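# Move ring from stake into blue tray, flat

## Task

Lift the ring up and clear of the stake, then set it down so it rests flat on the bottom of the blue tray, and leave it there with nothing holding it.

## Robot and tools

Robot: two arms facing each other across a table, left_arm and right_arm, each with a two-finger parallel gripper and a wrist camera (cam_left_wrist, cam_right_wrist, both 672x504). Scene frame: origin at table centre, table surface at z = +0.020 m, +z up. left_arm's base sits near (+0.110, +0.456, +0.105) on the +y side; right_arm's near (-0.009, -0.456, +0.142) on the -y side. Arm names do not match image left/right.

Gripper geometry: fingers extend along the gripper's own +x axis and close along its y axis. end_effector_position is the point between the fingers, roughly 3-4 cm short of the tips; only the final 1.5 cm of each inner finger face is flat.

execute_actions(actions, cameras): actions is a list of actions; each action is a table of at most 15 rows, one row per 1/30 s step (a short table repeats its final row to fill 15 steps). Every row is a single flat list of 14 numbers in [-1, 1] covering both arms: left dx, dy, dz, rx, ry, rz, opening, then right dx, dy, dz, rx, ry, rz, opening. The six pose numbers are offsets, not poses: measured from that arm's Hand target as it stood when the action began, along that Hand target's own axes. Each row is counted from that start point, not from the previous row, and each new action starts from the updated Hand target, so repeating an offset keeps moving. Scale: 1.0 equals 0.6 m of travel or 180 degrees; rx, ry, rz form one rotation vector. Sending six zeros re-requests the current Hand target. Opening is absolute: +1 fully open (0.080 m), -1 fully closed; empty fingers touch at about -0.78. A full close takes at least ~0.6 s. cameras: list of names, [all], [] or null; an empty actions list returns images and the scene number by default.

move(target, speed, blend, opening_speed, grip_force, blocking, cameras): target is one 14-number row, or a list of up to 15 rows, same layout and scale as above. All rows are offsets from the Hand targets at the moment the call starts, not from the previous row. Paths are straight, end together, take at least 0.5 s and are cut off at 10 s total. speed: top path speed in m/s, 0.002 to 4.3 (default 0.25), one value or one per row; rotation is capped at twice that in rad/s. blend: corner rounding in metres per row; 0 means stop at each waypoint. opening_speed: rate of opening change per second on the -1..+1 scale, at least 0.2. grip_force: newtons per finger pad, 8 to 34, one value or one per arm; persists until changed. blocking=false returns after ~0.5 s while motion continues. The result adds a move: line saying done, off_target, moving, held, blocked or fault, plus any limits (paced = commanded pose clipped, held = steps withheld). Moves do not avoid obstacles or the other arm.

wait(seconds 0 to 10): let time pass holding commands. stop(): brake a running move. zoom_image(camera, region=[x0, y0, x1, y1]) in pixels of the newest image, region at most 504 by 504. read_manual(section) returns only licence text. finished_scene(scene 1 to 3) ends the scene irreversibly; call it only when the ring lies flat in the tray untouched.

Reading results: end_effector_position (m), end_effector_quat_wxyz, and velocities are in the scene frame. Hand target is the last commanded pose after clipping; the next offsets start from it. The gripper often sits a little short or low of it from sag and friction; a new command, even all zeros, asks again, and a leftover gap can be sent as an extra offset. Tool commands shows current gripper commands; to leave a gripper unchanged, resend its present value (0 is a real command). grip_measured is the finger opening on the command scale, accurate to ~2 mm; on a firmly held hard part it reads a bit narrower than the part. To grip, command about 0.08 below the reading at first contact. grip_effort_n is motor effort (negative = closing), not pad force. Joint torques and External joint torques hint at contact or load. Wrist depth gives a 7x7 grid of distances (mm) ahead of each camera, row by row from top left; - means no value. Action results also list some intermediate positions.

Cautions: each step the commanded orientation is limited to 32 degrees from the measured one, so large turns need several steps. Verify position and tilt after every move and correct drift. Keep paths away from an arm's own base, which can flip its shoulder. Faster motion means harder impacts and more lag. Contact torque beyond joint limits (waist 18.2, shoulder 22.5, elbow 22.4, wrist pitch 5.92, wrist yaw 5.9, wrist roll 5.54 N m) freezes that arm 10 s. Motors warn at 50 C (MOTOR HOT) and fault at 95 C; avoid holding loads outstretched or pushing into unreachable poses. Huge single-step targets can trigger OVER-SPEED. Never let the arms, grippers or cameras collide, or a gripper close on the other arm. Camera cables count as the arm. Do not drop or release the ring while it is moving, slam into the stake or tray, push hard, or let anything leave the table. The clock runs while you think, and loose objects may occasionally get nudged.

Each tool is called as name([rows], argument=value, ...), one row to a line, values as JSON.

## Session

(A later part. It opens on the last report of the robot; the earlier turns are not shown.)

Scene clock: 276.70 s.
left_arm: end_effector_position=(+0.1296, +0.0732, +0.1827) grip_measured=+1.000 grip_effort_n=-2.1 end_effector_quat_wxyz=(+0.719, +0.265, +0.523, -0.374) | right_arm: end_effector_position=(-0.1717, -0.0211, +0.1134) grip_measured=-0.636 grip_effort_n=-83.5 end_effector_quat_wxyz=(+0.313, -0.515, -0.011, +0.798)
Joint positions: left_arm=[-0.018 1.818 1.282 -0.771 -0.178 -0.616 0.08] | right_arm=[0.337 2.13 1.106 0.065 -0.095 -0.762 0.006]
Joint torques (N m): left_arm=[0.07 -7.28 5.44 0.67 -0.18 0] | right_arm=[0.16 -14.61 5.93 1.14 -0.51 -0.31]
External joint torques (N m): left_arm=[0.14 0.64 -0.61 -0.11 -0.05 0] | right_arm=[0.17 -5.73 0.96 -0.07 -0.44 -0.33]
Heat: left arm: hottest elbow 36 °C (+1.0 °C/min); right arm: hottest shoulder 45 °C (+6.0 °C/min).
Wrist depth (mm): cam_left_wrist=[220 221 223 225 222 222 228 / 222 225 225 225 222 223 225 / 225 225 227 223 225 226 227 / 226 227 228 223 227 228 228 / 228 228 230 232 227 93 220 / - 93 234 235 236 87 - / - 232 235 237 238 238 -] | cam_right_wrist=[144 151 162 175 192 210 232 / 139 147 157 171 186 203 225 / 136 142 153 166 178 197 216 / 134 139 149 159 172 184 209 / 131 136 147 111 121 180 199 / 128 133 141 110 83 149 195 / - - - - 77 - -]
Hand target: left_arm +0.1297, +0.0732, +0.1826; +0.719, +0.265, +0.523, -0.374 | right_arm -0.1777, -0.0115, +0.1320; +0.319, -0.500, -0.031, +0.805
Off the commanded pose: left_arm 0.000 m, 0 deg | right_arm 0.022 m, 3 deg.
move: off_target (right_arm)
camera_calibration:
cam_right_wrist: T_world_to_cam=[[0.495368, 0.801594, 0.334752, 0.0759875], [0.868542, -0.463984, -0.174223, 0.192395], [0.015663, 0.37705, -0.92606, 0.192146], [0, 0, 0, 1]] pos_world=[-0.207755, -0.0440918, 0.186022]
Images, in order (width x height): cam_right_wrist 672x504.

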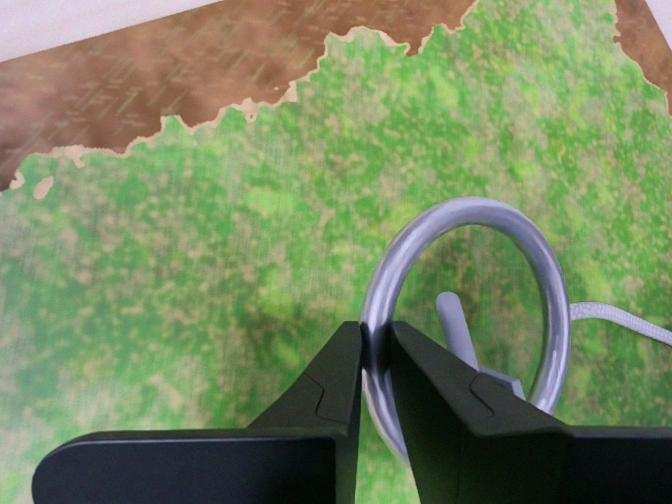

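move(target=[0,0,0,0,0,0,1,-0.01,-0.004,-0.055,0.082,-0.176,0,-0.95], speed=0.08, cameras=["cam_right_wrist"])

zoom_image(camera="cam_right_wrist", region=[300, 140, 672, 460])

Scene clock: 298.00 s.
left_arm: end_effector_position=(+0.1296, +0.0732, +0.1827) grip_measured=+1.000 grip_effort_n=-2.1 end_effector_quat_wxyz=(+0.719, +0.265, +0.523, -0.374) | right_arm: end_effector_position=(-0.1471, -0.0214, +0.1203) grip_measured=-0.646 grip_effort_n=-83.5 end_effector_quat_wxyz=(+0.362, -0.221, -0.014, +0.906)
Joint positions: left_arm=[-0.018 1.818 1.282 -0.771 -0.178 -0.616 0.08] | right_arm=[0.133 2.271 0.814 0.969 -0.588 -0.491 0.006]
Joint torques (N m): left_arm=[0.1 -7.24 5.45 0.67 -0.18 0.01] | right_arm=[-0.2 -10.08 2.24 1.71 -0.63 0.21]
External joint torques (N m): left_arm=[0.05 0.71 -0.52 -0.06 -0.03 0.01] | right_arm=[-0.2 -2 -1.09 0.23 -0.46 0.2]
Heat: left arm: hottest elbow 36 °C (+1.0 °C/min); right arm: hottest shoulder 45 °C (+0.0 °C/min).
Wrist depth (mm): cam_left_wrist=[220 222 223 224 219 221 228 / 222 224 225 221 222 223 224 / 223 225 227 221 224 224 229 / 226 228 227 224 227 - 228 / 227 228 231 232 - 93 220 / - 93 232 235 237 87 - / - 233 236 236 237 240 -] | cam_right_wrist=[1220 1417 2506 2152 - 583 1562 / 232 254 1653 367 391 438 425 / 241 250 269 285 304 326 350 / 206 214 225 238 228 263 282 / 180 183 192 115 211 208 229 / 156 161 169 107 82 186 194 / - - - - 84 - -]
Hand target: left_arm +0.1297, +0.0732, +0.1826; +0.719, +0.265, +0.523, -0.374 | right_arm -0.1476, -0.0218, +0.1211; +0.359, -0.217, -0.014, +0.907
Off the commanded pose: left_arm 0.000 m, 0 deg | right_arm 0.001 m, 1 deg.
move: done
camera_calibration:
cam_right_wrist: T_world_to_cam=[[0.651057, 0.737915, 0.177782, 0.102148], [0.596033, -0.352002, -0.721692, 0.200246], [-0.469967, 0.575827, -0.668995, 0.100092], [0, 0, 0, 1]] pos_world=[-0.138817, -0.0625248, 0.193318]
Images, in order (width x height): cam_right_wrist 672x504.

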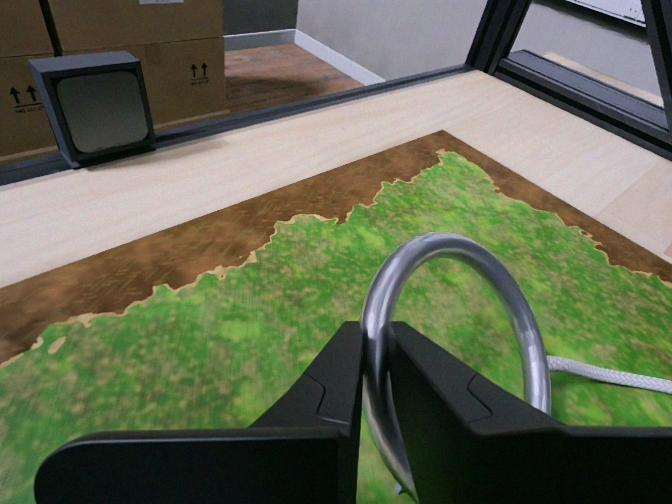

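Scaled by 1.355 from the camera's 672x504 image, which has a finer 960x720 frame.

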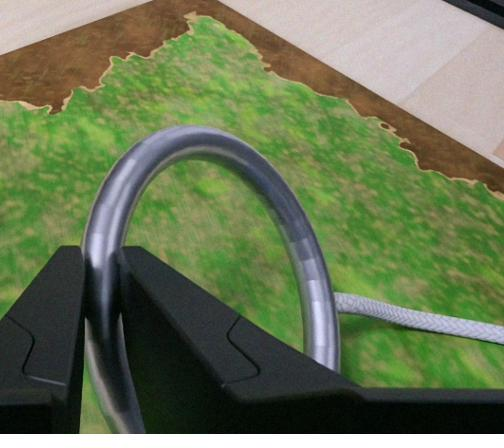

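move([
  [0,0,0,0,0,0,1,0.008,0.004,-0.018,0,0,0,-0.95],
  [0,0,0,0,0,0,1,-0.102,-0.047,-0.075,0,0,0,-0.95],
], speed=0.1, cameras=["cam_right_wrist"])

Scene clock: 307.77 s.
left_arm: end_effector_position=(+0.1296, +0.0732, +0.1827) grip_measured=+1.000 grip_effort_n=-1.6 end_effector_quat_wxyz=(+0.719, +0.265, +0.523, -0.374) | right_arm: end_effector_position=(-0.0713, -0.0468, +0.1041) grip_measured=-0.774 grip_effort_n=-17.9 end_effector_quat_wxyz=(+0.362, -0.219, -0.007, +0.906)
Joint positions: left_arm=[-0.018 1.818 1.282 -0.771 -0.178 -0.616 0.08] | right_arm=[-0.102 2.285 0.725 0.967 -0.793 -0.634 0]
Joint torques (N m): left_arm=[0.06 -7.26 5.43 0.67 -0.18 0] | right_arm=[-0.22 -11.46 1.19 1.03 -0.65 -0.26]
External joint torques (N m): left_arm=[0.11 0.71 -0.59 -0.09 -0.04 0] | right_arm=[-0.18 -3.91 -1.52 -0.33 -0.39 -0.27]
Heat: left arm: hottest elbow 36 °C (+1.0 °C/min); right arm: hottest shoulder 44 °C (-2.0 °C/min).
Wrist depth (mm): cam_left_wrist=[220 222 222 225 221 221 228 / 222 223 226 222 223 224 225 / 224 225 227 223 224 227 228 / 226 227 228 224 227 227 228 / 227 228 231 233 228 93 215 / - 93 234 235 236 86 - / - 235 236 236 239 239 -] | cam_right_wrist=[275 1510 1677 441 478 471 410 / 282 296 319 343 367 397 412 / 230 238 250 271 282 299 321 / 191 198 206 163 227 238 255 / 165 172 177 177 189 200 209 / 147 150 158 - 81 174 179 / - - - - - - -]
Hand target: left_arm +0.1297, +0.0732, +0.1826; +0.719, +0.265, +0.523, -0.374 | right_arm -0.0716, -0.0470, +0.1090; +0.360, -0.217, -0.014, +0.907
Off the commanded pose: left_arm 0.000 m, 0 deg | right_arm 0.005 m, 1 deg.
move: done
camera_calibration:
cam_right_wrist: T_world_to_cam=[[0.654881, 0.738118, 0.16221, 0.0764293], [0.587616, -0.362362, -0.723464, 0.133535], [-0.475223, 0.5691, -0.671035, 0.139044], [0, 0, 0, 1]] pos_world=[-0.0624427, -0.0871557, 0.177514]
Images, in order (width x height): cam_right_wrist 672x504.

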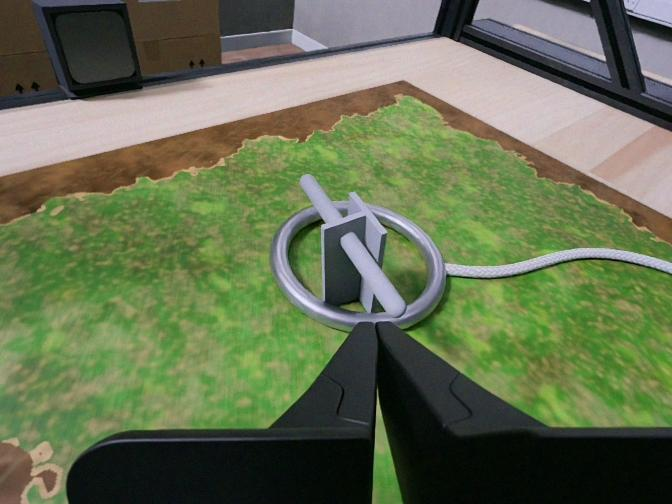

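move([
  [0,0,0,0,0,0,1,-0.06,0.007,0.086,0,0,0,-0.9],
  [0,0,0,0,0,0,1,0.122,0.091,0.084,-0.153,0.327,0,-0.38],
], speed=0.2, cameras=["cam_right_wrist"])

Scene clock: 335.97 s.
left_arm: end_effector_position=(+0.1296, +0.0732, +0.1827) grip_measured=+1.000 grip_effort_n=-2.1 end_effector_quat_wxyz=(+0.719, +0.265, +0.523, -0.374) | right_arm: end_effector_position=(-0.1738, -0.0355, +0.1171) grip_measured=-0.385 grip_effort_n=20.2 end_effector_quat_wxyz=(+0.257, -0.707, -0.044, +0.658)
Joint positions: left_arm=[-0.018 1.818 1.282 -0.771 -0.178 -0.616 0.08] | right_arm=[0.483 2.196 1.359 -0.417 0.303 -0.838 0.018]
Joint torques (N m): left_arm=[0.07 -7.24 5.43 0.67 -0.18 0] | right_arm=[0 -10.82 5.35 0.44 0.3 0.26]
External joint torques (N m): left_arm=[-0.03 0.64 -0.59 -0.1 -0.03 0] | right_arm=[0 -1.33 0.21 -0.37 0.16 0.24]
Heat: left arm: hottest elbow 36 °C (+0.0 °C/min); right arm: hottest shoulder 44 °C (-1.0 °C/min).
Wrist depth (mm): cam_left_wrist=[221 222 224 223 220 222 229 / 222 224 226 223 222 223 228 / 223 225 227 223 224 - 227 / 226 227 227 223 225 227 229 / 228 229 231 233 225 93 220 / - 93 233 234 236 87 - / - 234 235 236 237 239 -] | cam_right_wrist=[106 111 119 131 141 157 175 / 110 116 125 136 150 167 189 / 116 121 132 145 154 180 205 / 121 130 140 154 169 188 225 / 127 136 148 161 158 215 250 / 135 142 75 182 76 230 278 / - - - 196 - - -]
Hand target: left_arm +0.1297, +0.0732, +0.1826; +0.719, +0.265, +0.523, -0.374 | right_arm -0.1746, -0.0328, +0.1166; -0.261, +0.707, +0.044, -0.656
Off the commanded pose: left_arm 0.000 m, 0 deg | right_arm 0.003 m, 1 deg.
move: done
camera_calibration:
cam_right_wrist: T_world_to_cam=[[0.283866, 0.862112, 0.419742, 0.0427925], [0.852614, -0.427228, 0.300876, 0.131102], [0.438714, 0.272469, -0.856324, 0.262582], [0, 0, 0, 1]] pos_world=[-0.239125, -0.0524267, 0.167448]
Images, in order (width x height): cam_right_wrist 672x504.

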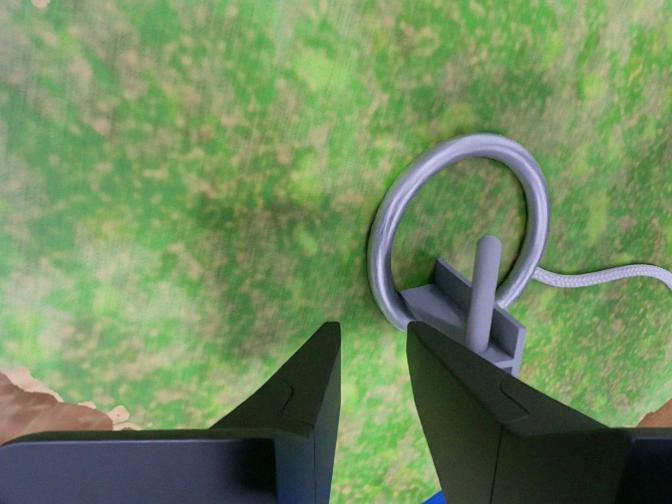

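move([
  [0,0,0,0,0,0,1,0,0,0.02,0,0,0,-0.38],
  [0,0,0,0,0,0,1,0.095,0,0.02,0,0,0,-0.38],
], speed=0.12, cameras=["cam_right_wrist"])

Scene clock: 342.23 s.
left_arm: end_effector_position=(+0.1296, +0.0732, +0.1827) grip_measured=+1.000 grip_effort_n=-2.1 end_effector_quat_wxyz=(+0.719, +0.265, +0.523, -0.374) | right_arm: end_effector_position=(-0.1805, -0.0058, +0.0741) grip_measured=-0.384 grip_effort_n=19.3 end_effector_quat_wxyz=(+0.267, -0.703, -0.047, +0.657)
Joint positions: left_arm=[-0.018 1.818 1.282 -0.771 -0.178 -0.616 0.08] | right_arm=[0.468 2.376 1.472 -0.328 0.307 -0.845 0.018]
Joint torques (N m): left_arm=[0.08 -7.26 5.47 0.67 -0.18 0] | right_arm=[-0.59 -10.02 4.63 0.72 -0.14 -0.23]
External joint torques (N m): left_arm=[0.08 0.61 -0.51 -0.09 -0.04 0] | right_arm=[-0.52 0.11 -0.22 -0.08 -0.28 -0.26]
Heat: left arm: hottest elbow 36 °C (+0.0 °C/min); right arm: hottest shoulder 43 °C (-2.0 °C/min).
Wrist depth (mm): cam_left_wrist=[221 222 224 225 215 222 228 / 222 222 224 221 - 224 225 / 225 225 227 223 - 225 228 / 226 227 228 224 225 228 227 / 227 230 231 232 227 93 216 / - 93 233 235 235 86 - / - 233 235 237 238 239 -] | cam_right_wrist=[- 76 81 88 98 109 123 / - 78 84 93 103 117 133 / - 82 90 101 110 124 143 / - 86 95 105 111 132 157 / - 91 101 109 126 145 173 / - 96 100 115 83 149 195 / - - - 131 123 - -]
Hand target: left_arm +0.1297, +0.0732, +0.1826; +0.719, +0.265, +0.523, -0.374 | right_arm -0.1785, -0.0060, +0.0650; -0.261, +0.706, +0.044, -0.657
Off the commanded pose: left_arm 0.000 m, 0 deg | right_arm 0.009 m, 1 deg.
move: off_target (right_arm)
camera_calibration:
cam_right_wrist: T_world_to_cam=[[0.293203, 0.850506, 0.43666, 0.0374357], [0.849474, -0.44132, 0.28919, 0.162557], [0.438664, 0.28614, -0.851879, 0.220361], [0, 0, 0, 1]] pos_world=[-0.245729, -0.0231539, 0.124365]
Images, in order (width x height): cam_right_wrist 672x504.

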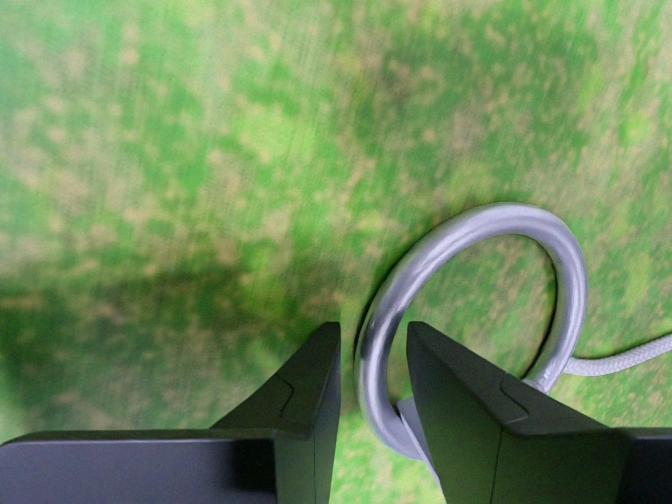

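move([
  [0,0,0,0,0,0,1,0.012,0,0,0,0,0,-0.38],
  [0,0,0,0,0,0,1,0.012,0,0,0,0,0,-0.95],
], speed=0.06, opening_speed=0.5)

Scene clock: 348.27 s.
left_arm: end_effector_position=(+0.1296, +0.0732, +0.1827) grip_measured=+1.000 grip_effort_n=-2.1 end_effector_quat_wxyz=(+0.719, +0.265, +0.523, -0.374) | right_arm: end_effector_position=(-0.1814, -0.0019, +0.0720) grip_measured=-0.586 grip_effort_n=-83.5 end_effector_quat_wxyz=(+0.269, -0.701, -0.050, +0.658)
Joint positions: left_arm=[-0.018 1.818 1.282 -0.771 -0.178 -0.616 0.08] | right_arm=[0.466 2.389 1.484 -0.318 0.307 -0.85 0.009]
Joint torques (N m): left_arm=[0.04 -7.25 5.45 0.68 -0.18 -0.01] | right_arm=[-0.84 -9.07 4.38 0.91 -0.18 -0.23]
External joint torques (N m): left_arm=[-0.02 0.73 -0.57 -0.08 -0.02 -0.01] | right_arm=[-0.77 1.17 -0.46 0.1 -0.33 -0.25]
Heat: left arm: hottest elbow 36 °C (+0.0 °C/min); right arm: hottest shoulder 42 °C (-3.0 °C/min).
Wrist depth (mm): cam_left_wrist=[221 221 223 225 220 221 229 / 222 224 225 222 222 224 223 / 224 225 226 222 225 227 - / 226 227 229 225 225 227 228 / 228 229 231 232 228 92 216 / - 93 233 235 237 87 - / - 233 234 237 238 240 -] | cam_right_wrist=[- 75 80 88 98 109 123 / - 77 83 92 102 116 133 / - 81 89 100 108 125 144 / - 85 94 104 111 131 157 / - 90 99 107 127 144 173 / - 95 102 110 81 149 192 / - - - 135 81 - -]
Hand target: left_arm +0.1297, +0.0732, +0.1826; +0.719, +0.265, +0.523, -0.374 | right_arm -0.1775, -0.0031, +0.0585; -0.261, +0.706, +0.044, -0.657
Off the commanded pose: left_arm 0.000 m, 0 deg | right_arm 0.014 m, 1 deg.
move: off_target (right_arm); target 2's new opening was sent with right_arm's hand 0.014 m and 1 deg from that target

move([
  [0,0,0,0,0,0,1,-0.055,0.0115,0.0067,0,0,0,-0.95],
  [0,0,0,0,0,0,1,-0.111,-0.025,-0.007,0.0705,-0.151,0,-0.95],
], speed=0.08, blend=0.01, cameras=["cam_right_wrist"])

Scene clock: 360.70 s.
left_arm: end_effector_position=(+0.1296, +0.0732, +0.1827) grip_measured=+1.000 grip_effort_n=-1.6 end_effector_quat_wxyz=(+0.719, +0.265, +0.523, -0.374) | right_arm: end_effector_position=(-0.1665, -0.0225, +0.1071) grip_measured=-0.634 grip_effort_n=-83.5 end_effector_quat_wxyz=(+0.318, -0.520, -0.015, +0.792)
Joint positions: left_arm=[-0.018 1.818 1.282 -0.771 -0.178 -0.616 0.08] | right_arm=[0.332 2.138 1.085 0.095 -0.079 -0.77 0.006]
Joint torques (N m): left_arm=[0.05 -7.29 5.41 0.67 -0.18 0] | right_arm=[1.24 -15.44 4.14 1.6 -1 0.14]
External joint torques (N m): left_arm=[0.06 0.61 -0.53 -0.06 -0.04 0] | right_arm=[1.3 -6.73 -0.63 0.41 -0.93 0.12]
Heat: left arm: hottest elbow 36 °C (+0.0 °C/min); right arm: hottest shoulder 43 °C (-2.0 °C/min).
Wrist depth (mm): cam_left_wrist=[221 222 223 224 219 220 229 / 222 223 225 222 223 226 225 / 224 225 226 223 224 226 227 / 225 227 228 227 226 227 228 / 227 228 231 233 227 92 221 / - 93 233 235 237 87 - / - 233 235 236 238 239 -] | cam_right_wrist=[134 141 152 164 182 201 223 / 131 138 149 161 176 194 216 / 129 135 145 157 170 188 209 / 126 133 141 152 163 177 201 / 123 129 139 145 114 173 194 / 121 127 134 111 83 176 189 / - - - - 77 - -]
Hand target: left_arm +0.1297, +0.0732, +0.1826; +0.719, +0.265, +0.523, -0.374 | right_arm -0.1783, -0.0184, +0.1252; +0.319, -0.500, -0.031, +0.805
Off the commanded pose: left_arm 0.000 m, 0 deg | right_arm 0.022 m, 3 deg.
move: off_target (right_arm)
camera_calibration:
cam_right_wrist: T_world_to_cam=[[0.49515, 0.795402, 0.349516, 0.074847], [0.868143, -0.468695, -0.163255, 0.184838], [0.033963, 0.384266, -0.922598, 0.189591], [0, 0, 0, 1]] pos_world=[-0.203966, -0.0457537, 0.178931]
Images, in order (width x height): cam_right_wrist 672x504.

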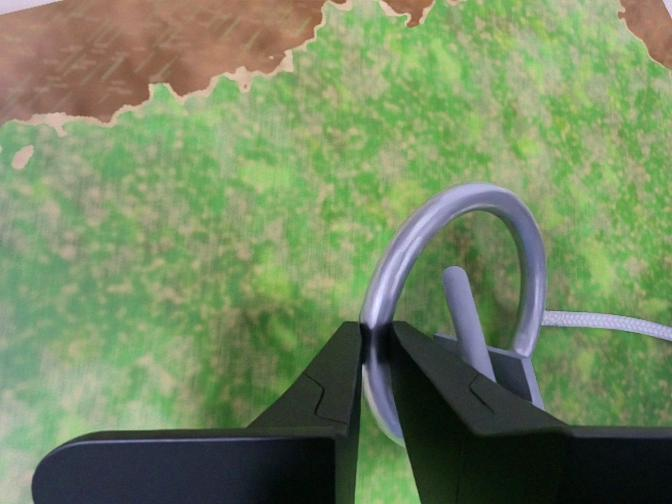

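move(target=[0,0,0,0,0,0,1,-0.0145,-0.006,-0.078,0.082,-0.176,0,-0.95], speed=0.08, cameras=["cam_right_wrist"])

zoom_image(camera="cam_right_wrist", region=[300, 184, 672, 504])

Scene clock: 373.60 s.
left_arm: end_effector_position=(+0.1296, +0.0732, +0.1827) grip_measured=+1.000 grip_effort_n=-2.1 end_effector_quat_wxyz=(+0.719, +0.265, +0.523, -0.374) | right_arm: end_effector_position=(-0.1351, -0.0316, +0.1106) grip_measured=-0.656 grip_effort_n=-83.5 end_effector_quat_wxyz=(+0.361, -0.221, -0.018, +0.906)
Joint positions: left_arm=[-0.018 1.818 1.282 -0.771 -0.178 -0.616 0.08] | right_arm=[0.1 2.297 0.771 1.031 -0.618 -0.512 0.005]
Joint torques (N m): left_arm=[0.08 -7.29 5.44 0.68 -0.18 0] | right_arm=[-0.26 -9.63 1.73 1.57 -0.66 0.24]
External joint torques (N m): left_arm=[0.07 0.61 -0.51 -0.06 -0.04 0] | right_arm=[-0.23 -1.72 -1.27 0.1 -0.47 0.22]
Heat: left arm: hottest elbow 36 °C (+0.0 °C/min); right arm: hottest shoulder 46 °C (+2.0 °C/min).
Wrist depth (mm): cam_left_wrist=[221 221 223 224 220 222 229 / 222 223 225 222 223 224 225 / 225 225 227 222 223 226 227 / 226 228 228 225 226 226 228 / 227 227 230 232 228 93 221 / - 93 234 234 237 87 - / - 234 235 236 237 239 -] | cam_right_wrist=[1188 1358 2715 - - 484 1462 / 257 268 312 344 379 425 412 / 228 239 255 272 290 315 339 / 193 200 211 224 156 251 267 / 165 173 179 119 203 204 219 / 149 152 163 110 81 181 187 / - - - - 83 - -]
Hand target: left_arm +0.1297, +0.0732, +0.1826; +0.719, +0.265, +0.523, -0.374 | right_arm -0.1353, -0.0329, +0.1101; +0.359, -0.217, -0.015, +0.908
Off the commanded pose: left_arm 0.000 m, 0 deg | right_arm 0.001 m, 1 deg.
move: done
camera_calibration:
cam_right_wrist: T_world_to_cam=[[0.649527, 0.738054, 0.182732, 0.102832], [0.597323, -0.346615, -0.723231, 0.183001], [-0.470446, 0.578908, -0.665992, 0.10476], [0, 0, 0, 1]] pos_world=[-0.126819, -0.0731108, 0.183331]
Images, in order (width x height): cam_right_wrist 672x504.

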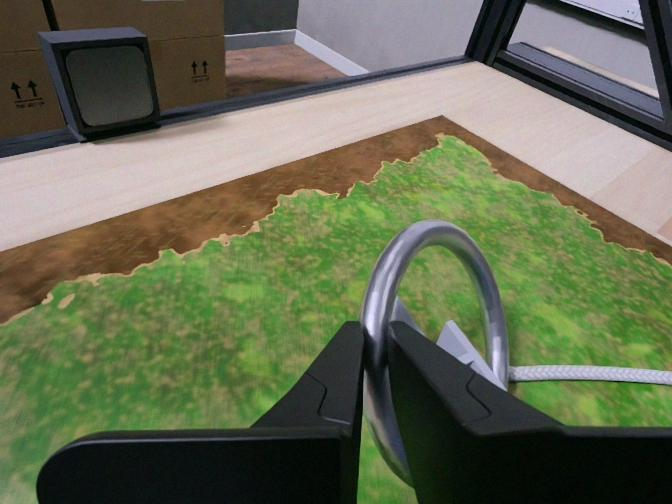

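Scaled by 1.355 from the camera's 672x504 image, which has a finer 960x720 frame.

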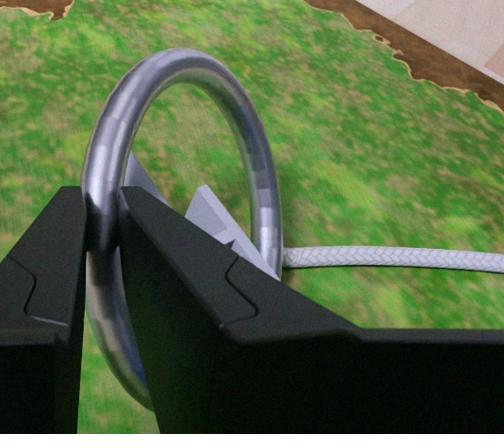

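move(target=[0,0,0,0,0,0,1,-0.041,-0.019,-0.021,0,0,0,-0.95], speed=0.06, cameras=["cam_right_wrist"])

zoom_image(camera="cam_right_wrist", region=[300, 184, 672, 504])

Scene clock: 383.30 s.
left_arm: end_effector_position=(+0.1296, +0.0732, +0.1827) grip_measured=+1.000 grip_effort_n=-1.6 end_effector_quat_wxyz=(+0.719, +0.265, +0.523, -0.374) | right_arm: end_effector_position=(-0.1070, -0.0421, +0.1051) grip_measured=-0.774 grip_effort_n=-17.9 end_effector_quat_wxyz=(+0.361, -0.220, -0.008, +0.906)
Joint positions: left_arm=[-0.018 1.818 1.282 -0.771 -0.178 -0.616 0.08] | right_arm=[0.012 2.295 0.731 1.027 -0.697 -0.554 0]
Joint torques (N m): left_arm=[0.06 -7.25 5.42 0.68 -0.18 0] | right_arm=[-0.26 -11.59 1.18 1.1 -0.59 -0.25]
External joint torques (N m): left_arm=[0.06 0.62 -0.58 -0.09 -0.04 0] | right_arm=[-0.21 -3.94 -1.58 -0.33 -0.38 -0.26]
Heat: left arm: hottest elbow 36 °C (+0.0 °C/min); right arm: hottest shoulder 44 °C (-1.0 °C/min).
Wrist depth (mm): cam_left_wrist=[221 222 223 225 222 221 228 / 222 223 225 222 223 225 225 / 224 225 226 222 224 226 226 / 225 228 228 225 227 230 229 / 227 229 231 232 - 93 220 / - 93 233 234 236 87 - / - 234 235 237 237 239 -] | cam_right_wrist=[255 1399 2452 2781 470 488 397 / 267 281 312 342 366 397 407 / 226 236 250 265 281 301 323 / 192 197 207 206 230 240 254 / 165 171 177 175 141 196 208 / 147 149 157 - 81 175 179 / - - - - - - -]
Hand target: left_arm +0.1297, +0.0732, +0.1826; +0.719, +0.265, +0.523, -0.374 | right_arm -0.1070, -0.0422, +0.1101; +0.359, -0.217, -0.015, +0.908
Off the commanded pose: left_arm 0.000 m, 0 deg | right_arm 0.005 m, 1 deg.
move: done
camera_calibration:
cam_right_wrist: T_world_to_cam=[[0.653016, 0.739427, 0.163763, 0.0957628], [0.589544, -0.36057, -0.722792, 0.157095], [-0.475404, 0.568539, -0.671382, 0.120121], [0, 0, 0, 1]] pos_world=[-0.0980432, -0.0824592, 0.178511]
Images, in order (width x height): cam_right_wrist 672x504.

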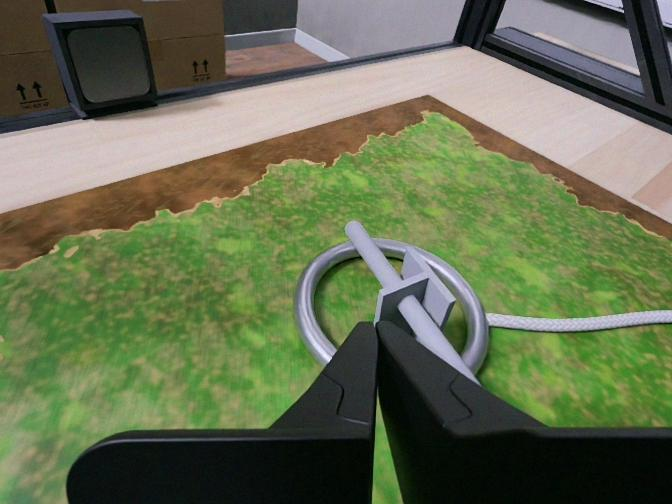

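Scaled by 1.355 from the camera's 672x504 image, which has a finer 960x720 frame.

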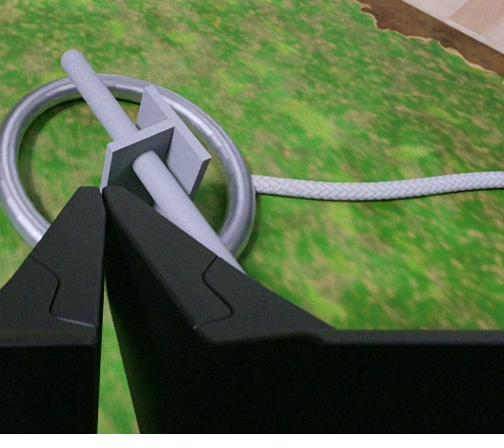

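move([
  [0,0,0,0,0,0,1,-0.032,-0.015,0.075,0,0,0,-0.9],
  [0,0,0,0,0,0,1,0.2015,-0.012,0.169,0.280,0.441,-0.280,-0.38],
  [0,0,0,0,0,0,1,0.227,0,0.109,0.280,0.441,-0.280,-0.38],
], speed=0.25, blend=0.01, cameras=["cam_right_wrist"])

Scene clock: 432.77 s.
left_arm: end_effector_position=(+0.1296, +0.0732, +0.1827) grip_measured=+1.000 grip_effort_n=-2.1 end_effector_quat_wxyz=(+0.719, +0.265, +0.523, -0.374) | right_arm: end_effector_position=(-0.2204, +0.0532, +0.1186) grip_measured=-0.384 grip_effort_n=20.2 end_effector_quat_wxyz=(+0.670, -0.395, +0.414, +0.472)
Joint positions: left_arm=[-0.018 1.818 1.282 -0.771 -0.178 -0.616 0.08] | right_arm=[0.493 2.712 2.349 -1.024 0.335 0.673 0.018]
Joint torques (N m): left_arm=[0.06 -7.23 5.43 0.67 -0.18 0] | right_arm=[-0.21 -14.49 6.07 0.44 0 0.29]
External joint torques (N m): left_arm=[0.07 0.65 -0.51 -0.06 -0.04 0] | right_arm=[-0.23 -2.15 0.39 -0.16 -0.22 0.29]
Heat: left arm: hottest elbow 37 °C (+1.0 °C/min); right arm: hottest shoulder 47 °C (+1.0 °C/min).
Wrist depth (mm): cam_left_wrist=[220 222 223 224 221 220 230 / 223 224 225 224 222 223 224 / 224 226 227 223 223 227 227 / 225 227 228 225 227 229 228 / 227 229 231 233 227 92 216 / - 93 232 234 236 87 - / - 233 234 236 239 238 -] | cam_right_wrist=[135 139 144 150 157 164 171 / 136 140 145 150 158 164 172 / 136 139 145 151 158 166 173 / 137 140 146 152 157 165 174 / 138 141 146 153 160 166 175 / 138 141 70 155 76 152 137 / - - - 155 92 - -]
Hand target: left_arm +0.1297, +0.0732, +0.1826; +0.719, +0.265, +0.523, -0.374 | right_arm -0.2216, +0.0558, +0.1170; +0.649, -0.530, +0.467, +0.282
Off the commanded pose: left_arm 0.000 m, 0 deg | right_arm 0.003 m, 28 deg.
joint sent to its limit (right arm) — joint 3 (elbow), upper limit, where the elbow is as straight as it goes. The joint targets are off in orientation, not in position.
move: off_target (right_arm); blend cut to 0 m at target 2; target 2's new opening was sent with right_arm's hand 0.004 m and 30 deg from that target
camera_calibration:
cam_right_wrist: T_world_to_cam=[[0.959151, -0.248799, 0.134645, 0.220608], [-0.24884, -0.968399, -0.0167917, 0.031988], [0.134568, -0.0173993, -0.990752, 0.2246], [0, 0, 0, 1]] pos_world=[-0.233861, 0.089772, 0.193356]
Images, in order (width x height): cam_right_wrist 672x504.

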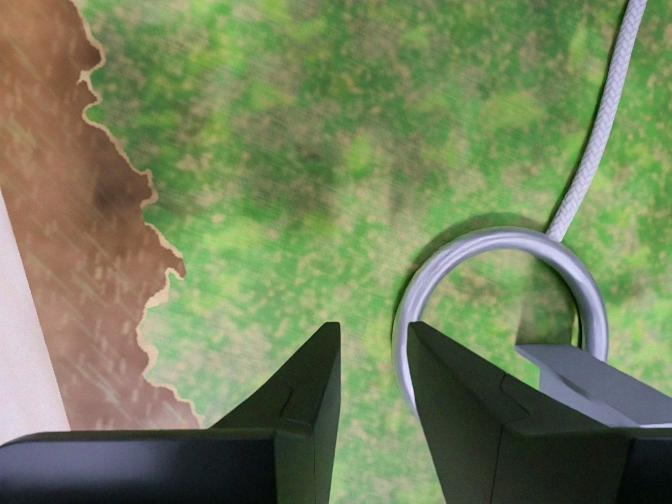

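move([
  [0,0,0,0,0,0,1,0.011,-0.027,-0.065,-0.003,-0.118,0.098,-0.38],
  [0,0,0,0,0,0,1,0.0855,-0.0055,-0.037,-0.003,-0.118,0.098,-0.38],
], speed=0.12, blend=0.005, cameras=["cam_right_wrist"])

Scene clock: 455.67 s.
left_arm: end_effector_position=(+0.1296, +0.0732, +0.1827) grip_measured=+1.000 grip_effort_n=-2.1 end_effector_quat_wxyz=(+0.719, +0.265, +0.523, -0.374) | right_arm: end_effector_position=(-0.2061, +0.0294, +0.0780) grip_measured=-0.384 grip_effort_n=19.3 end_effector_quat_wxyz=(+0.673, -0.387, +0.415, +0.474)
Joint positions: left_arm=[-0.018 1.818 1.282 -0.771 -0.178 -0.616 0.08] | right_arm=[0.49 2.605 1.97 -0.738 0.335 0.677 0.018]
Joint torques (N m): left_arm=[0.06 -7.26 5.44 0.67 -0.18 0] | right_arm=[-0.09 -13.48 4.09 0.37 0.23 -0.22]
External joint torques (N m): left_arm=[0.06 0.72 -0.6 -0.09 -0.03 0] | right_arm=[-0.18 -1.7 -1.38 -0.28 0.01 -0.23]
Heat: left arm: hottest elbow 37 °C (+1.0 °C/min); right arm: hottest shoulder 49 °C (+4.0 °C/min).
Wrist depth (mm): cam_left_wrist=[222 222 223 224 221 218 228 / 222 224 225 226 222 223 225 / 224 225 227 223 226 226 227 / 225 227 228 225 225 227 228 / 227 228 231 232 228 92 215 / - 93 234 234 236 87 - / - 234 236 235 237 240 -] | cam_right_wrist=[- 106 110 114 118 123 127 / 104 106 109 114 118 124 129 / 104 105 110 114 116 123 129 / 104 106 110 114 120 124 127 / 104 106 110 113 119 124 121 / - 106 81 115 83 124 110 / - - - 115 118 - -]
Hand target: left_arm +0.1297, +0.0732, +0.1826; +0.719, +0.265, +0.523, -0.374 | right_arm -0.2047, +0.0272, +0.0719; +0.671, -0.395, +0.414, +0.472
Off the commanded pose: left_arm 0.000 m, 0 deg | right_arm 0.007 m, 1 deg.
move: done
camera_calibration:
cam_right_wrist: T_world_to_cam=[[0.958344, -0.257625, 0.123315, 0.207419], [-0.256132, -0.966234, -0.0280914, 0.0110334], [0.126388, -0.00466369, -0.99197, 0.179969], [0, 0, 0, 1]] pos_world=[-0.218699, 0.0649366, 0.153256]
Images, in order (width x height): cam_right_wrist 672x504.

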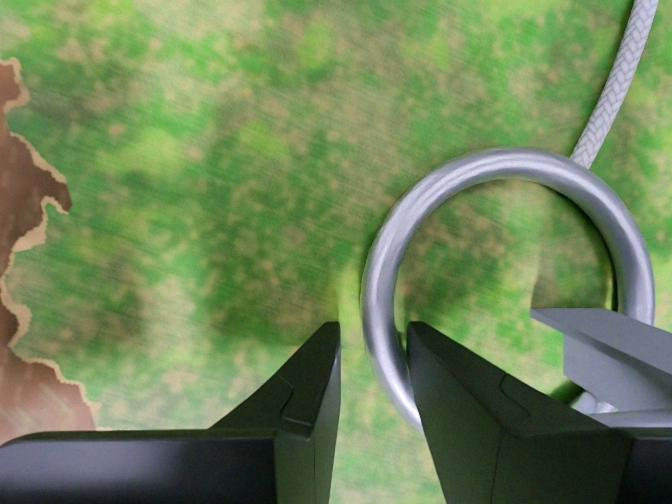

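move([
  [0,0,0,0,0,0,1,0.022,-0.004,0,0,0,0,-0.38],
  [0,0,0,0,0,0,1,0.022,-0.004,0,0,0,0,-0.95],
], speed=0.06, opening_speed=0.5, cameras=["cam_right_wrist"])

Scene clock: 461.33 s.
left_arm: end_effector_position=(+0.1296, +0.0732, +0.1827) grip_measured=+1.000 grip_effort_n=-2.1 end_effector_quat_wxyz=(+0.719, +0.265, +0.523, -0.374) | right_arm: end_effector_position=(-0.2036, +0.0360, +0.0753) grip_measured=-0.631 grip_effort_n=-83.5 end_effector_quat_wxyz=(+0.674, -0.380, +0.412, +0.480)
Joint positions: left_arm=[-0.018 1.818 1.282 -0.771 -0.178 -0.616 0.08] | right_arm=[0.48 2.613 1.97 -0.705 0.335 0.663 0.007]
Joint torques (N m): left_arm=[0.08 -7.27 5.43 0.67 -0.18 0.01] | right_arm=[-0.31 -11.59 3.7 0.38 0.14 -0.18]
External joint torques (N m): left_arm=[0.09 0.67 -0.6 -0.1 -0.04 0.01] | right_arm=[-0.34 0.13 -1.69 -0.28 -0.08 -0.18]
Heat: left arm: hottest elbow 37 °C (+0.0 °C/min); right arm: hottest shoulder 49 °C (+3.0 °C/min). Fold the right arm in close to its base, or ease its load, before you think long.
Wrist depth (mm): cam_left_wrist=[220 221 223 224 - 222 229 / 222 225 225 226 222 223 225 / 223 225 227 222 224 223 227 / 226 227 229 224 226 228 228 / 227 229 231 232 228 93 221 / - 93 232 235 236 87 - / - 233 235 237 237 239 -] | cam_right_wrist=[105 108 111 115 119 123 127 / 105 107 110 115 119 123 127 / 105 106 111 115 118 122 129 / 105 107 110 114 117 123 125 / 104 107 110 112 119 123 125 / - 106 109 107 83 122 104 / - - - - 85 - -]
Hand target: left_arm +0.1297, +0.0732, +0.1826; +0.719, +0.265, +0.523, -0.374 | right_arm -0.1997, +0.0307, +0.0601; +0.671, -0.395, +0.414, +0.472
Off the commanded pose: left_arm 0.000 m, 0 deg | right_arm 0.017 m, 2 deg.
MOTOR HOT: joint 2 (shoulder) of the right arm reports 49 °C; the controller stops that arm at 95 °C. To cool a motor, set the load down, stop pushing, or move to a pose that needs little force.
move: off_target (right_arm); target 2's new opening was sent with right_arm's hand 0.017 m and 2 deg from that target
camera_calibration:
cam_right_wrist: T_world_to_cam=[[0.959915, -0.256849, 0.112217, 0.208303], [-0.253349, -0.966344, -0.0446487, 0.0198205], [0.119908, 0.0144288, -0.99268, 0.175132], [0, 0, 0, 1]] pos_world=[-0.215931, 0.0701288, 0.15136]
Images, in order (width x height): cam_right_wrist 672x504.

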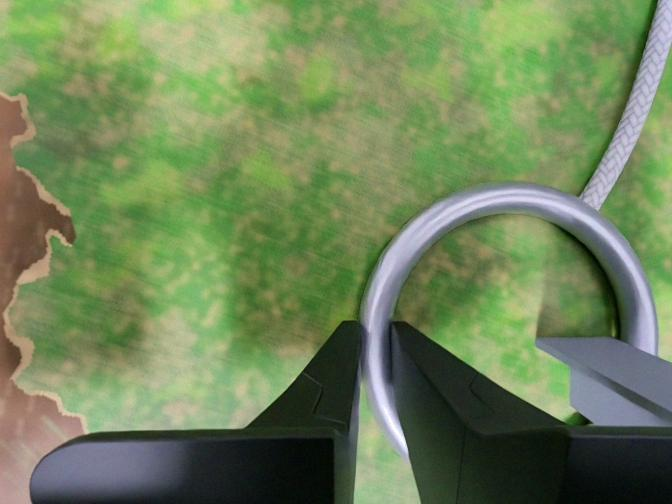

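move([
  [0,0,0,0,0,0,1,-0.116,-0.006,0.024,0,0,0,-0.95],
  [0,0,0,0,0,0,1,-0.162,-0.088,0.035,0,0,0,-0.95],
], speed=0.1, cameras=["cam_right_wrist"])

Scene clock: 537.10 s.
left_arm: end_effector_position=(+0.1296, +0.0732, +0.1827) grip_measured=+1.000 grip_effort_n=-1.6 end_effector_quat_wxyz=(+0.719, +0.265, +0.523, -0.374) | right_arm: end_effector_position=(-0.1649, +0.0065, +0.1556) grip_measured=-0.631 grip_effort_n=-83.5 end_effector_quat_wxyz=(+0.670, -0.400, +0.418, +0.465)
Joint positions: left_arm=[-0.018 1.818 1.282 -0.771 -0.178 -0.616 0.08] | right_arm=[0.433 2.346 1.818 -0.858 0.323 0.62 0.007]
Joint torques (N m): left_arm=[0.07 -7.25 5.43 0.67 -0.18 0] | right_arm=[0.09 -16.46 4.11 0.45 0.27 -0.24]
External joint torques (N m): left_arm=[0.07 0.68 -0.58 -0.08 -0.03 0] | right_arm=[0.01 -5.7 -1.5 -0.17 0.05 -0.24]
Heat: left arm: hottest elbow 37 °C (+0.0 °C/min); right arm: hottest shoulder 45 °C (-1.0 °C/min).
Wrist depth (mm): cam_left_wrist=[219 223 223 224 222 223 229 / 222 224 225 222 228 225 226 / 223 225 226 223 223 226 228 / 226 227 228 225 226 226 228 / 228 229 232 234 227 92 216 / - 93 233 234 237 87 - / - 233 236 236 239 239 -] | cam_right_wrist=[169 175 181 190 198 206 214 / 170 175 182 191 199 208 - / 171 176 184 191 198 211 - / 173 178 185 191 201 208 219 / 174 178 187 113 202 209 220 / 174 179 185 81 83 211 222 / - - - - 77 - -]
Hand target: left_arm +0.1297, +0.0732, +0.1826; +0.719, +0.265, +0.523, -0.374 | right_arm -0.1658, +0.0074, +0.1649; +0.671, -0.395, +0.414, +0.472
Off the commanded pose: left_arm 0.000 m, 0 deg | right_arm 0.009 m, 1 deg.
MOTOR HOT: cleared for the motors of the right arm.
move: off_target (right_arm)
camera_calibration:
cam_right_wrist: T_world_to_cam=[[0.956236, -0.255284, 0.142978, 0.149139], [-0.257579, -0.966254, -0.00254251, -0.00248434], [0.138802, -0.0343969, -0.989723, 0.253491], [0, 0, 0, 1]] pos_world=[-0.178438, 0.0443918, 0.229555]
Images, in order (width x height): cam_right_wrist 672x504.

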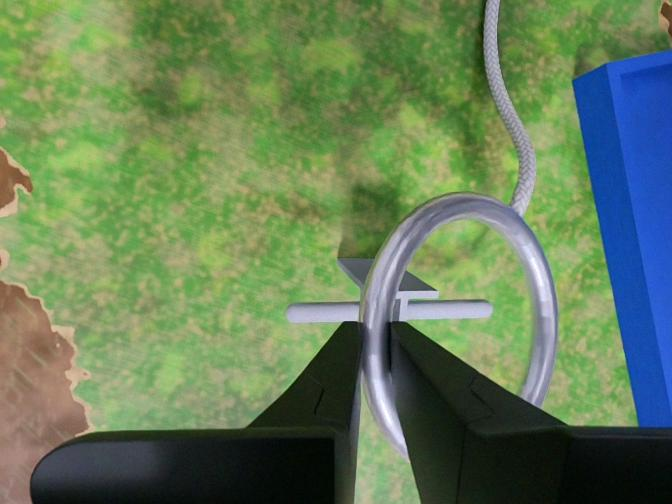

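move([
  [0,0,0,0,0,0,1,0.016,-0.148,-0.017,0,0,0,-0.95],
  [0,0,0,0,0,0,1,-0.061,-0.16,0.011,0,0,0,-0.95],
], speed=0.1, cameras=["cam_right_wrist","cam_left_wrist"])

Scene clock: 548.10 s.
left_arm: end_effector_position=(+0.1296, +0.0732, +0.1827) grip_measured=+1.000 grip_effort_n=-2.1 end_effector_quat_wxyz=(+0.719, +0.265, +0.523, -0.374) | right_arm: end_effector_position=(-0.0785, -0.0258, +0.2027) grip_measured=-0.631 grip_effort_n=-83.5 end_effector_quat_wxyz=(+0.668, -0.405, +0.420, +0.462)
Joint positions: left_arm=[-0.018 1.818 1.282 -0.771 -0.178 -0.616 0.08] | right_arm=[0.268 2.059 1.54 -0.829 0.289 0.45 0.007]
Joint torques (N m): left_arm=[0.07 -7.25 5.44 0.67 -0.18 0] | right_arm=[-0.01 -13.95 6.32 0.35 0.1 -0.23]
External joint torques (N m): left_arm=[0.14 0.63 -0.56 -0.09 -0.04 0] | right_arm=[0.02 -4.88 0.7 -0.32 -0.1 -0.24]
Heat: left arm: hottest elbow 37 °C (+0.0 °C/min); right arm: hottest shoulder 51 °C (+6.1 °C/min). Heating fast: the right arm's shoulder motor: a push or a pull is the cause, and it goes on while you think. Ease it with your next call, before anything else.
Wrist depth (mm): cam_left_wrist=[219 221 223 225 - 220 229 / 223 223 224 222 - 225 226 / 223 225 227 223 225 224 228 / 225 227 228 224 226 228 228 / 227 228 230 233 - 92 221 / - 93 234 236 236 87 - / - 234 235 237 238 241 -] | cam_right_wrist=[213 220 229 235 246 256 265 / 215 220 230 239 226 256 266 / 216 223 232 242 132 260 268 / 218 218 232 243 230 262 272 / 218 228 236 110 247 156 279 / 222 229 - 81 83 258 288 / - - - - 77 - -]
Hand target: left_arm +0.1297, +0.0732, +0.1826; +0.719, +0.265, +0.523, -0.374 | right_arm -0.0802, -0.0211, +0.2145; +0.671, -0.394, +0.414, +0.472
Off the commanded pose: left_arm 0.000 m, 0 deg | right_arm 0.013 m, 2 deg.
MOTOR HOT: joint 2 (shoulder) of the right arm reports 51 °C; the controller stops that arm at 95 °C. To cool a motor, set the load down, stop pushing, or move to a pose that needs little force.
move: off_target (right_arm)
camera_calibration:
cam_right_wrist: T_world_to_cam=[[0.955827, -0.25295, 0.149705, 0.0501706], [-0.257012, -0.966374, 0.00811195, -0.0134685], [0.142619, -0.0462295, -0.988697, 0.286799], [0, 0, 0, 1]] pos_world=[-0.092319, 0.0129336, 0.276156]

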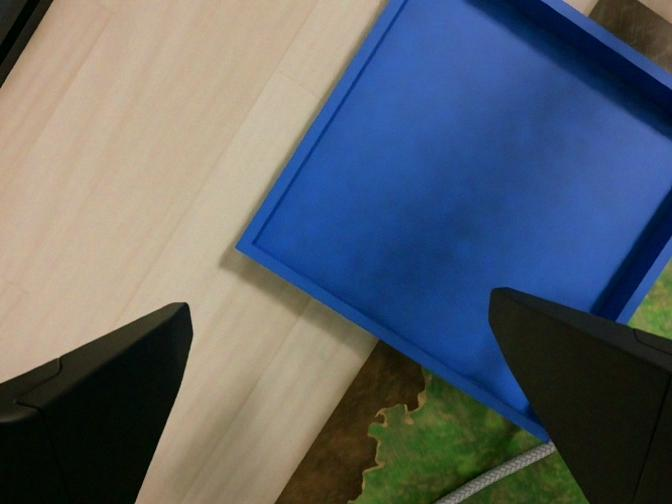

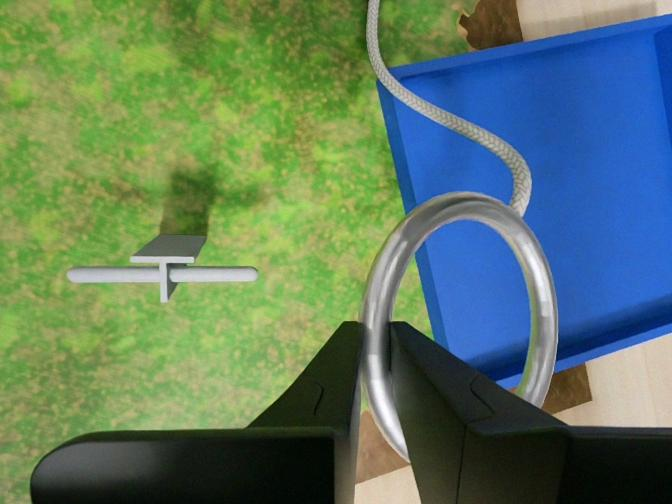

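move([
  [-0.192,0.143,-0.151,0,0,0,1,0.0,0,0,0,0,0,-0.95],
  [-0.192,0.143,-0.151,0,0,0,1,0.048,-0.216,0.041,0,0,0,-0.95],
], speed=0.2, cameras=["cam_right_wrist","cam_left_wrist"])

Scene clock: 558.57 s.
left_arm: end_effector_position=(+0.1297, +0.2198, +0.2652) grip_measured=+1.000 grip_effort_n=-1.6 end_effector_quat_wxyz=(+0.719, +0.262, +0.523, -0.376) | right_arm: end_effector_position=(+0.0555, -0.0222, +0.2059) grip_measured=-0.631 grip_effort_n=-83.5 end_effector_quat_wxyz=(+0.668, -0.400, +0.421, +0.465)
Joint positions: left_arm=[-0.03 1.208 1.039 -1.132 -0.18 -0.628 0.08] | right_arm=[-0.074 2.001 1.46 -0.717 0.19 0.115 0.007]
Joint torques (N m): left_arm=[-0.27 -3.87 4.45 0.5 -0.32 -0.14] | right_arm=[0.02 -14.05 4.56 0.73 -0.04 -0.25]
External joint torques (N m): left_arm=[-0.26 -0.46 -1.79 -0.28 -0.17 -0.14] | right_arm=[0.02 -5.31 -1.11 -0.06 -0.15 -0.26]
Heat: left arm: hottest elbow 37 °C (+0.0 °C/min); right arm: hottest shoulder 53 °C (+9.1 °C/min). Fold the right arm in close to its base, or ease its load, before you think long.
Wrist depth (mm): cam_left_wrist=[1130 306 309 311 308 314 310 / 1130 308 310 316 311 314 318 / 311 311 315 317 318 317 326 / 309 311 316 318 320 325 327 / 311 312 318 321 325 93 329 / - 93 320 321 324 87 - / - 289 321 324 326 - -] | cam_right_wrist=[220 225 232 240 248 259 269 / 220 227 231 240 231 262 272 / 222 227 233 233 - 264 274 / 223 229 231 238 116 257 277 / 224 231 233 110 249 257 277 / 228 234 - 81 81 249 281 / - - - - 77 - -]
Hand target: left_arm +0.1295, +0.2229, +0.2628; +0.719, +0.265, +0.523, -0.374 | right_arm +0.0548, -0.0212, +0.2143; +0.671, -0.395, +0.414, +0.472
Off the commanded pose: left_arm 0.004 m, 0 deg | right_arm 0.009 m, 1 deg.
MOTOR HOT: still on. Joint 2 (shoulder) of the right arm reports 53 °C.
move: off_target (right_arm)
camera_calibration:
cam_left_wrist: T_world_to_cam=[[-0.838725, -0.539848, 0.0714382, 0.21143], [-0.543288, 0.838485, -0.0422006, -0.0681398], [-0.0371179, -0.0742062, -0.996552, 0.364744], [0, 0, 0, 1]] pos_world=[0.153851, 0.198341, 0.345507]
cam_right_wrist: T_world_to_cam=[[0.956756, -0.25571, 0.138674, -0.0753501], [-0.258507, -0.966007, 0.00223867, 0.0256784], [0.133387, -0.0379899, -0.990336, 0.272091], [0, 0, 0, 1]] pos_world=[0.0424362, 0.0158745, 0.279853]

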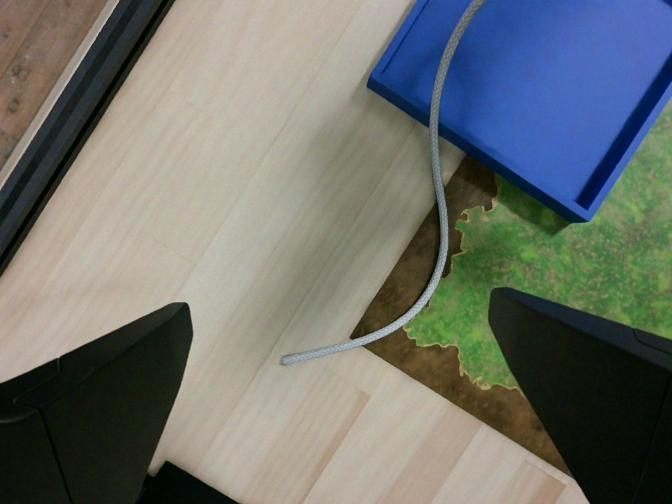

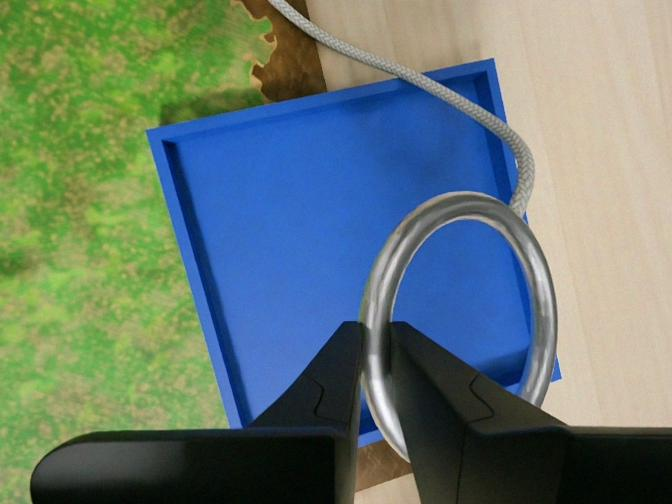

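move(target=[0,0,0,0,0,0,1,0.179,0.0635,-0.0475,0,0,0,-0.95], speed=0.12, cameras=["cam_right_wrist"])

Scene clock: 565.87 s.
left_arm: end_effector_position=(+0.1297, +0.2198, +0.2652) grip_measured=+1.000 grip_effort_n=-2.1 end_effector_quat_wxyz=(+0.719, +0.262, +0.523, -0.376) | right_arm: end_effector_position=(+0.0357, -0.0033, +0.1050) grip_measured=-0.631 grip_effort_n=-83.5 end_effector_quat_wxyz=(+0.672, -0.393, +0.410, +0.476)
Joint positions: left_arm=[-0.03 1.208 1.039 -1.132 -0.18 -0.628 0.08] | right_arm=[-0.023 2.216 1.346 -0.364 0.202 0.15 0.007]
Joint torques (N m): left_arm=[-0.25 -3.86 4.44 0.5 -0.31 -0.14] | right_arm=[-0.07 -10.64 3.67 0.8 0.11 0.27]
External joint torques (N m): left_arm=[-0.24 -0.44 -1.78 -0.28 -0.17 -0.14] | right_arm=[0 -1.08 -1.42 -0.05 -0.02 0.26]
Heat: left arm: hottest elbow 37 °C (+0.0 °C/min); right arm: hottest shoulder 52 °C (+8.0 °C/min). Fold the right arm in close to its base, or ease its load, before you think long.
Wrist depth (mm): cam_left_wrist=[1113 307 309 312 303 312 297 / 1176 308 311 313 327 - 302 / 312 310 314 317 322 321 325 / 311 314 316 318 318 323 329 / 311 314 319 318 322 93 330 / - 93 320 322 325 87 - / - 290 322 324 327 - -] | cam_right_wrist=[133 136 140 145 148 148 140 / 133 134 133 139 145 151 158 / 133 135 134 140 145 149 156 / 134 136 135 139 146 149 157 / 134 137 135 138 146 150 156 / 134 137 - 81 83 151 158 / - - - - 77 - -]
Hand target: left_arm +0.1295, +0.2229, +0.2628; +0.719, +0.265, +0.523, -0.374 | right_arm +0.0358, -0.0052, +0.0995; +0.671, -0.395, +0.414, +0.472
Off the commanded pose: left_arm 0.004 m, 0 deg | right_arm 0.006 m, 1 deg.
MOTOR HOT: still on. Joint 2 (shoulder) of the right arm reports 52 °C.
move: done
camera_calibration:
cam_right_wrist: T_world_to_cam=[[0.960061, -0.245668, 0.133906, -0.0371317], [-0.24417, -0.969335, -0.0277567, 0.0416645], [0.136619, -0.00604766, -0.990605, 0.175479], [0, 0, 0, 1]] pos_world=[0.0218482, 0.032326, 0.179959]
Images, in order (width x height): cam_right_wrist 672x504.

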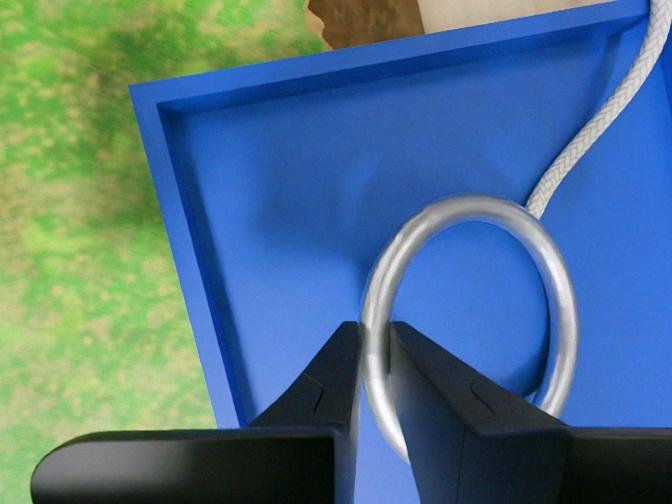

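move(target=[0,0,0,0,0,0,1,0.048,0.024,-0.022,0,0,0,-0.95], speed=0.06, cameras=["cam_right_wrist"])

Scene clock: 575.13 s.
left_arm: end_effector_position=(+0.1297, +0.2198, +0.2652) grip_measured=+1.000 grip_effort_n=-1.6 end_effector_quat_wxyz=(+0.719, +0.262, +0.523, -0.376) | right_arm: end_effector_position=(+0.0293, +0.0013, +0.0794) grip_measured=-0.635 grip_effort_n=-83.5 end_effector_quat_wxyz=(+0.679, -0.387, +0.404, +0.475)
Joint positions: left_arm=[-0.03 1.208 1.039 -1.132 -0.18 -0.628 0.08] | right_arm=[-0.003 2.283 1.332 -0.269 0.218 0.174 0.006]
Joint torques (N m): left_arm=[-0.27 -3.87 4.45 0.5 -0.31 -0.14] | right_arm=[0.46 -9.14 2.81 0.8 -0.18 0.28]
External joint torques (N m): left_arm=[-0.29 -0.39 -1.8 -0.27 -0.16 -0.14] | right_arm=[0.45 0.46 -1.98 -0.06 -0.31 0.27]
Heat: left arm: hottest elbow 36 °C (-1.0 °C/min); right arm: hottest shoulder 51 °C (+7.1 °C/min). Fold the right arm in close to its base, or ease its load, before you think long.
Wrist depth (mm): cam_left_wrist=[1153 304 310 313 308 313 311 / 1092 311 311 314 313 312 302 / 307 311 312 317 322 316 324 / 309 312 316 318 321 325 326 / 313 311 315 319 324 93 329 / - 93 319 322 324 86 - / - 291 323 323 327 - -] | cam_right_wrist=[113 115 119 105 118 118 132 / 113 111 112 116 122 127 131 / 113 114 112 119 121 125 132 / 113 114 112 117 121 125 129 / 112 114 98 114 122 127 129 / 112 115 - 110 82 127 129 / - - - - 77 - -]
Hand target: left_arm +0.1295, +0.2229, +0.2628; +0.719, +0.265, +0.523, -0.374 | right_arm +0.0257, -0.0049, +0.0662; +0.671, -0.395, +0.414, +0.472
Off the commanded pose: left_arm 0.004 m, 0 deg | right_arm 0.015 m, 2 deg.
MOTOR HOT: still on. Joint 2 (shoulder) of the right arm reports 51 °C.
move: off_target (right_arm)
camera_calibration:
cam_right_wrist: T_world_to_cam=[[0.957022, -0.255977, 0.136325, -0.0265432], [-0.251647, -0.966608, -0.0483996, 0.0457496], [0.144162, 0.0120137, -0.989481, 0.150719], [0, 0, 0, 1]] pos_world=[0.0151871, 0.0356168, 0.154967]
Images, in order (width x height): cam_right_wrist 672x504.

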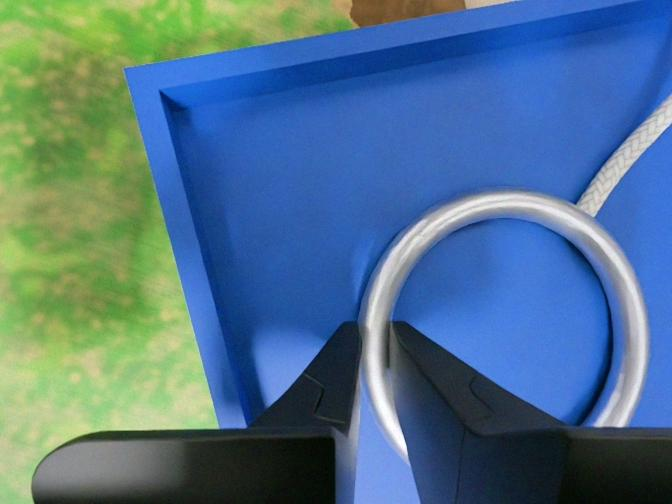

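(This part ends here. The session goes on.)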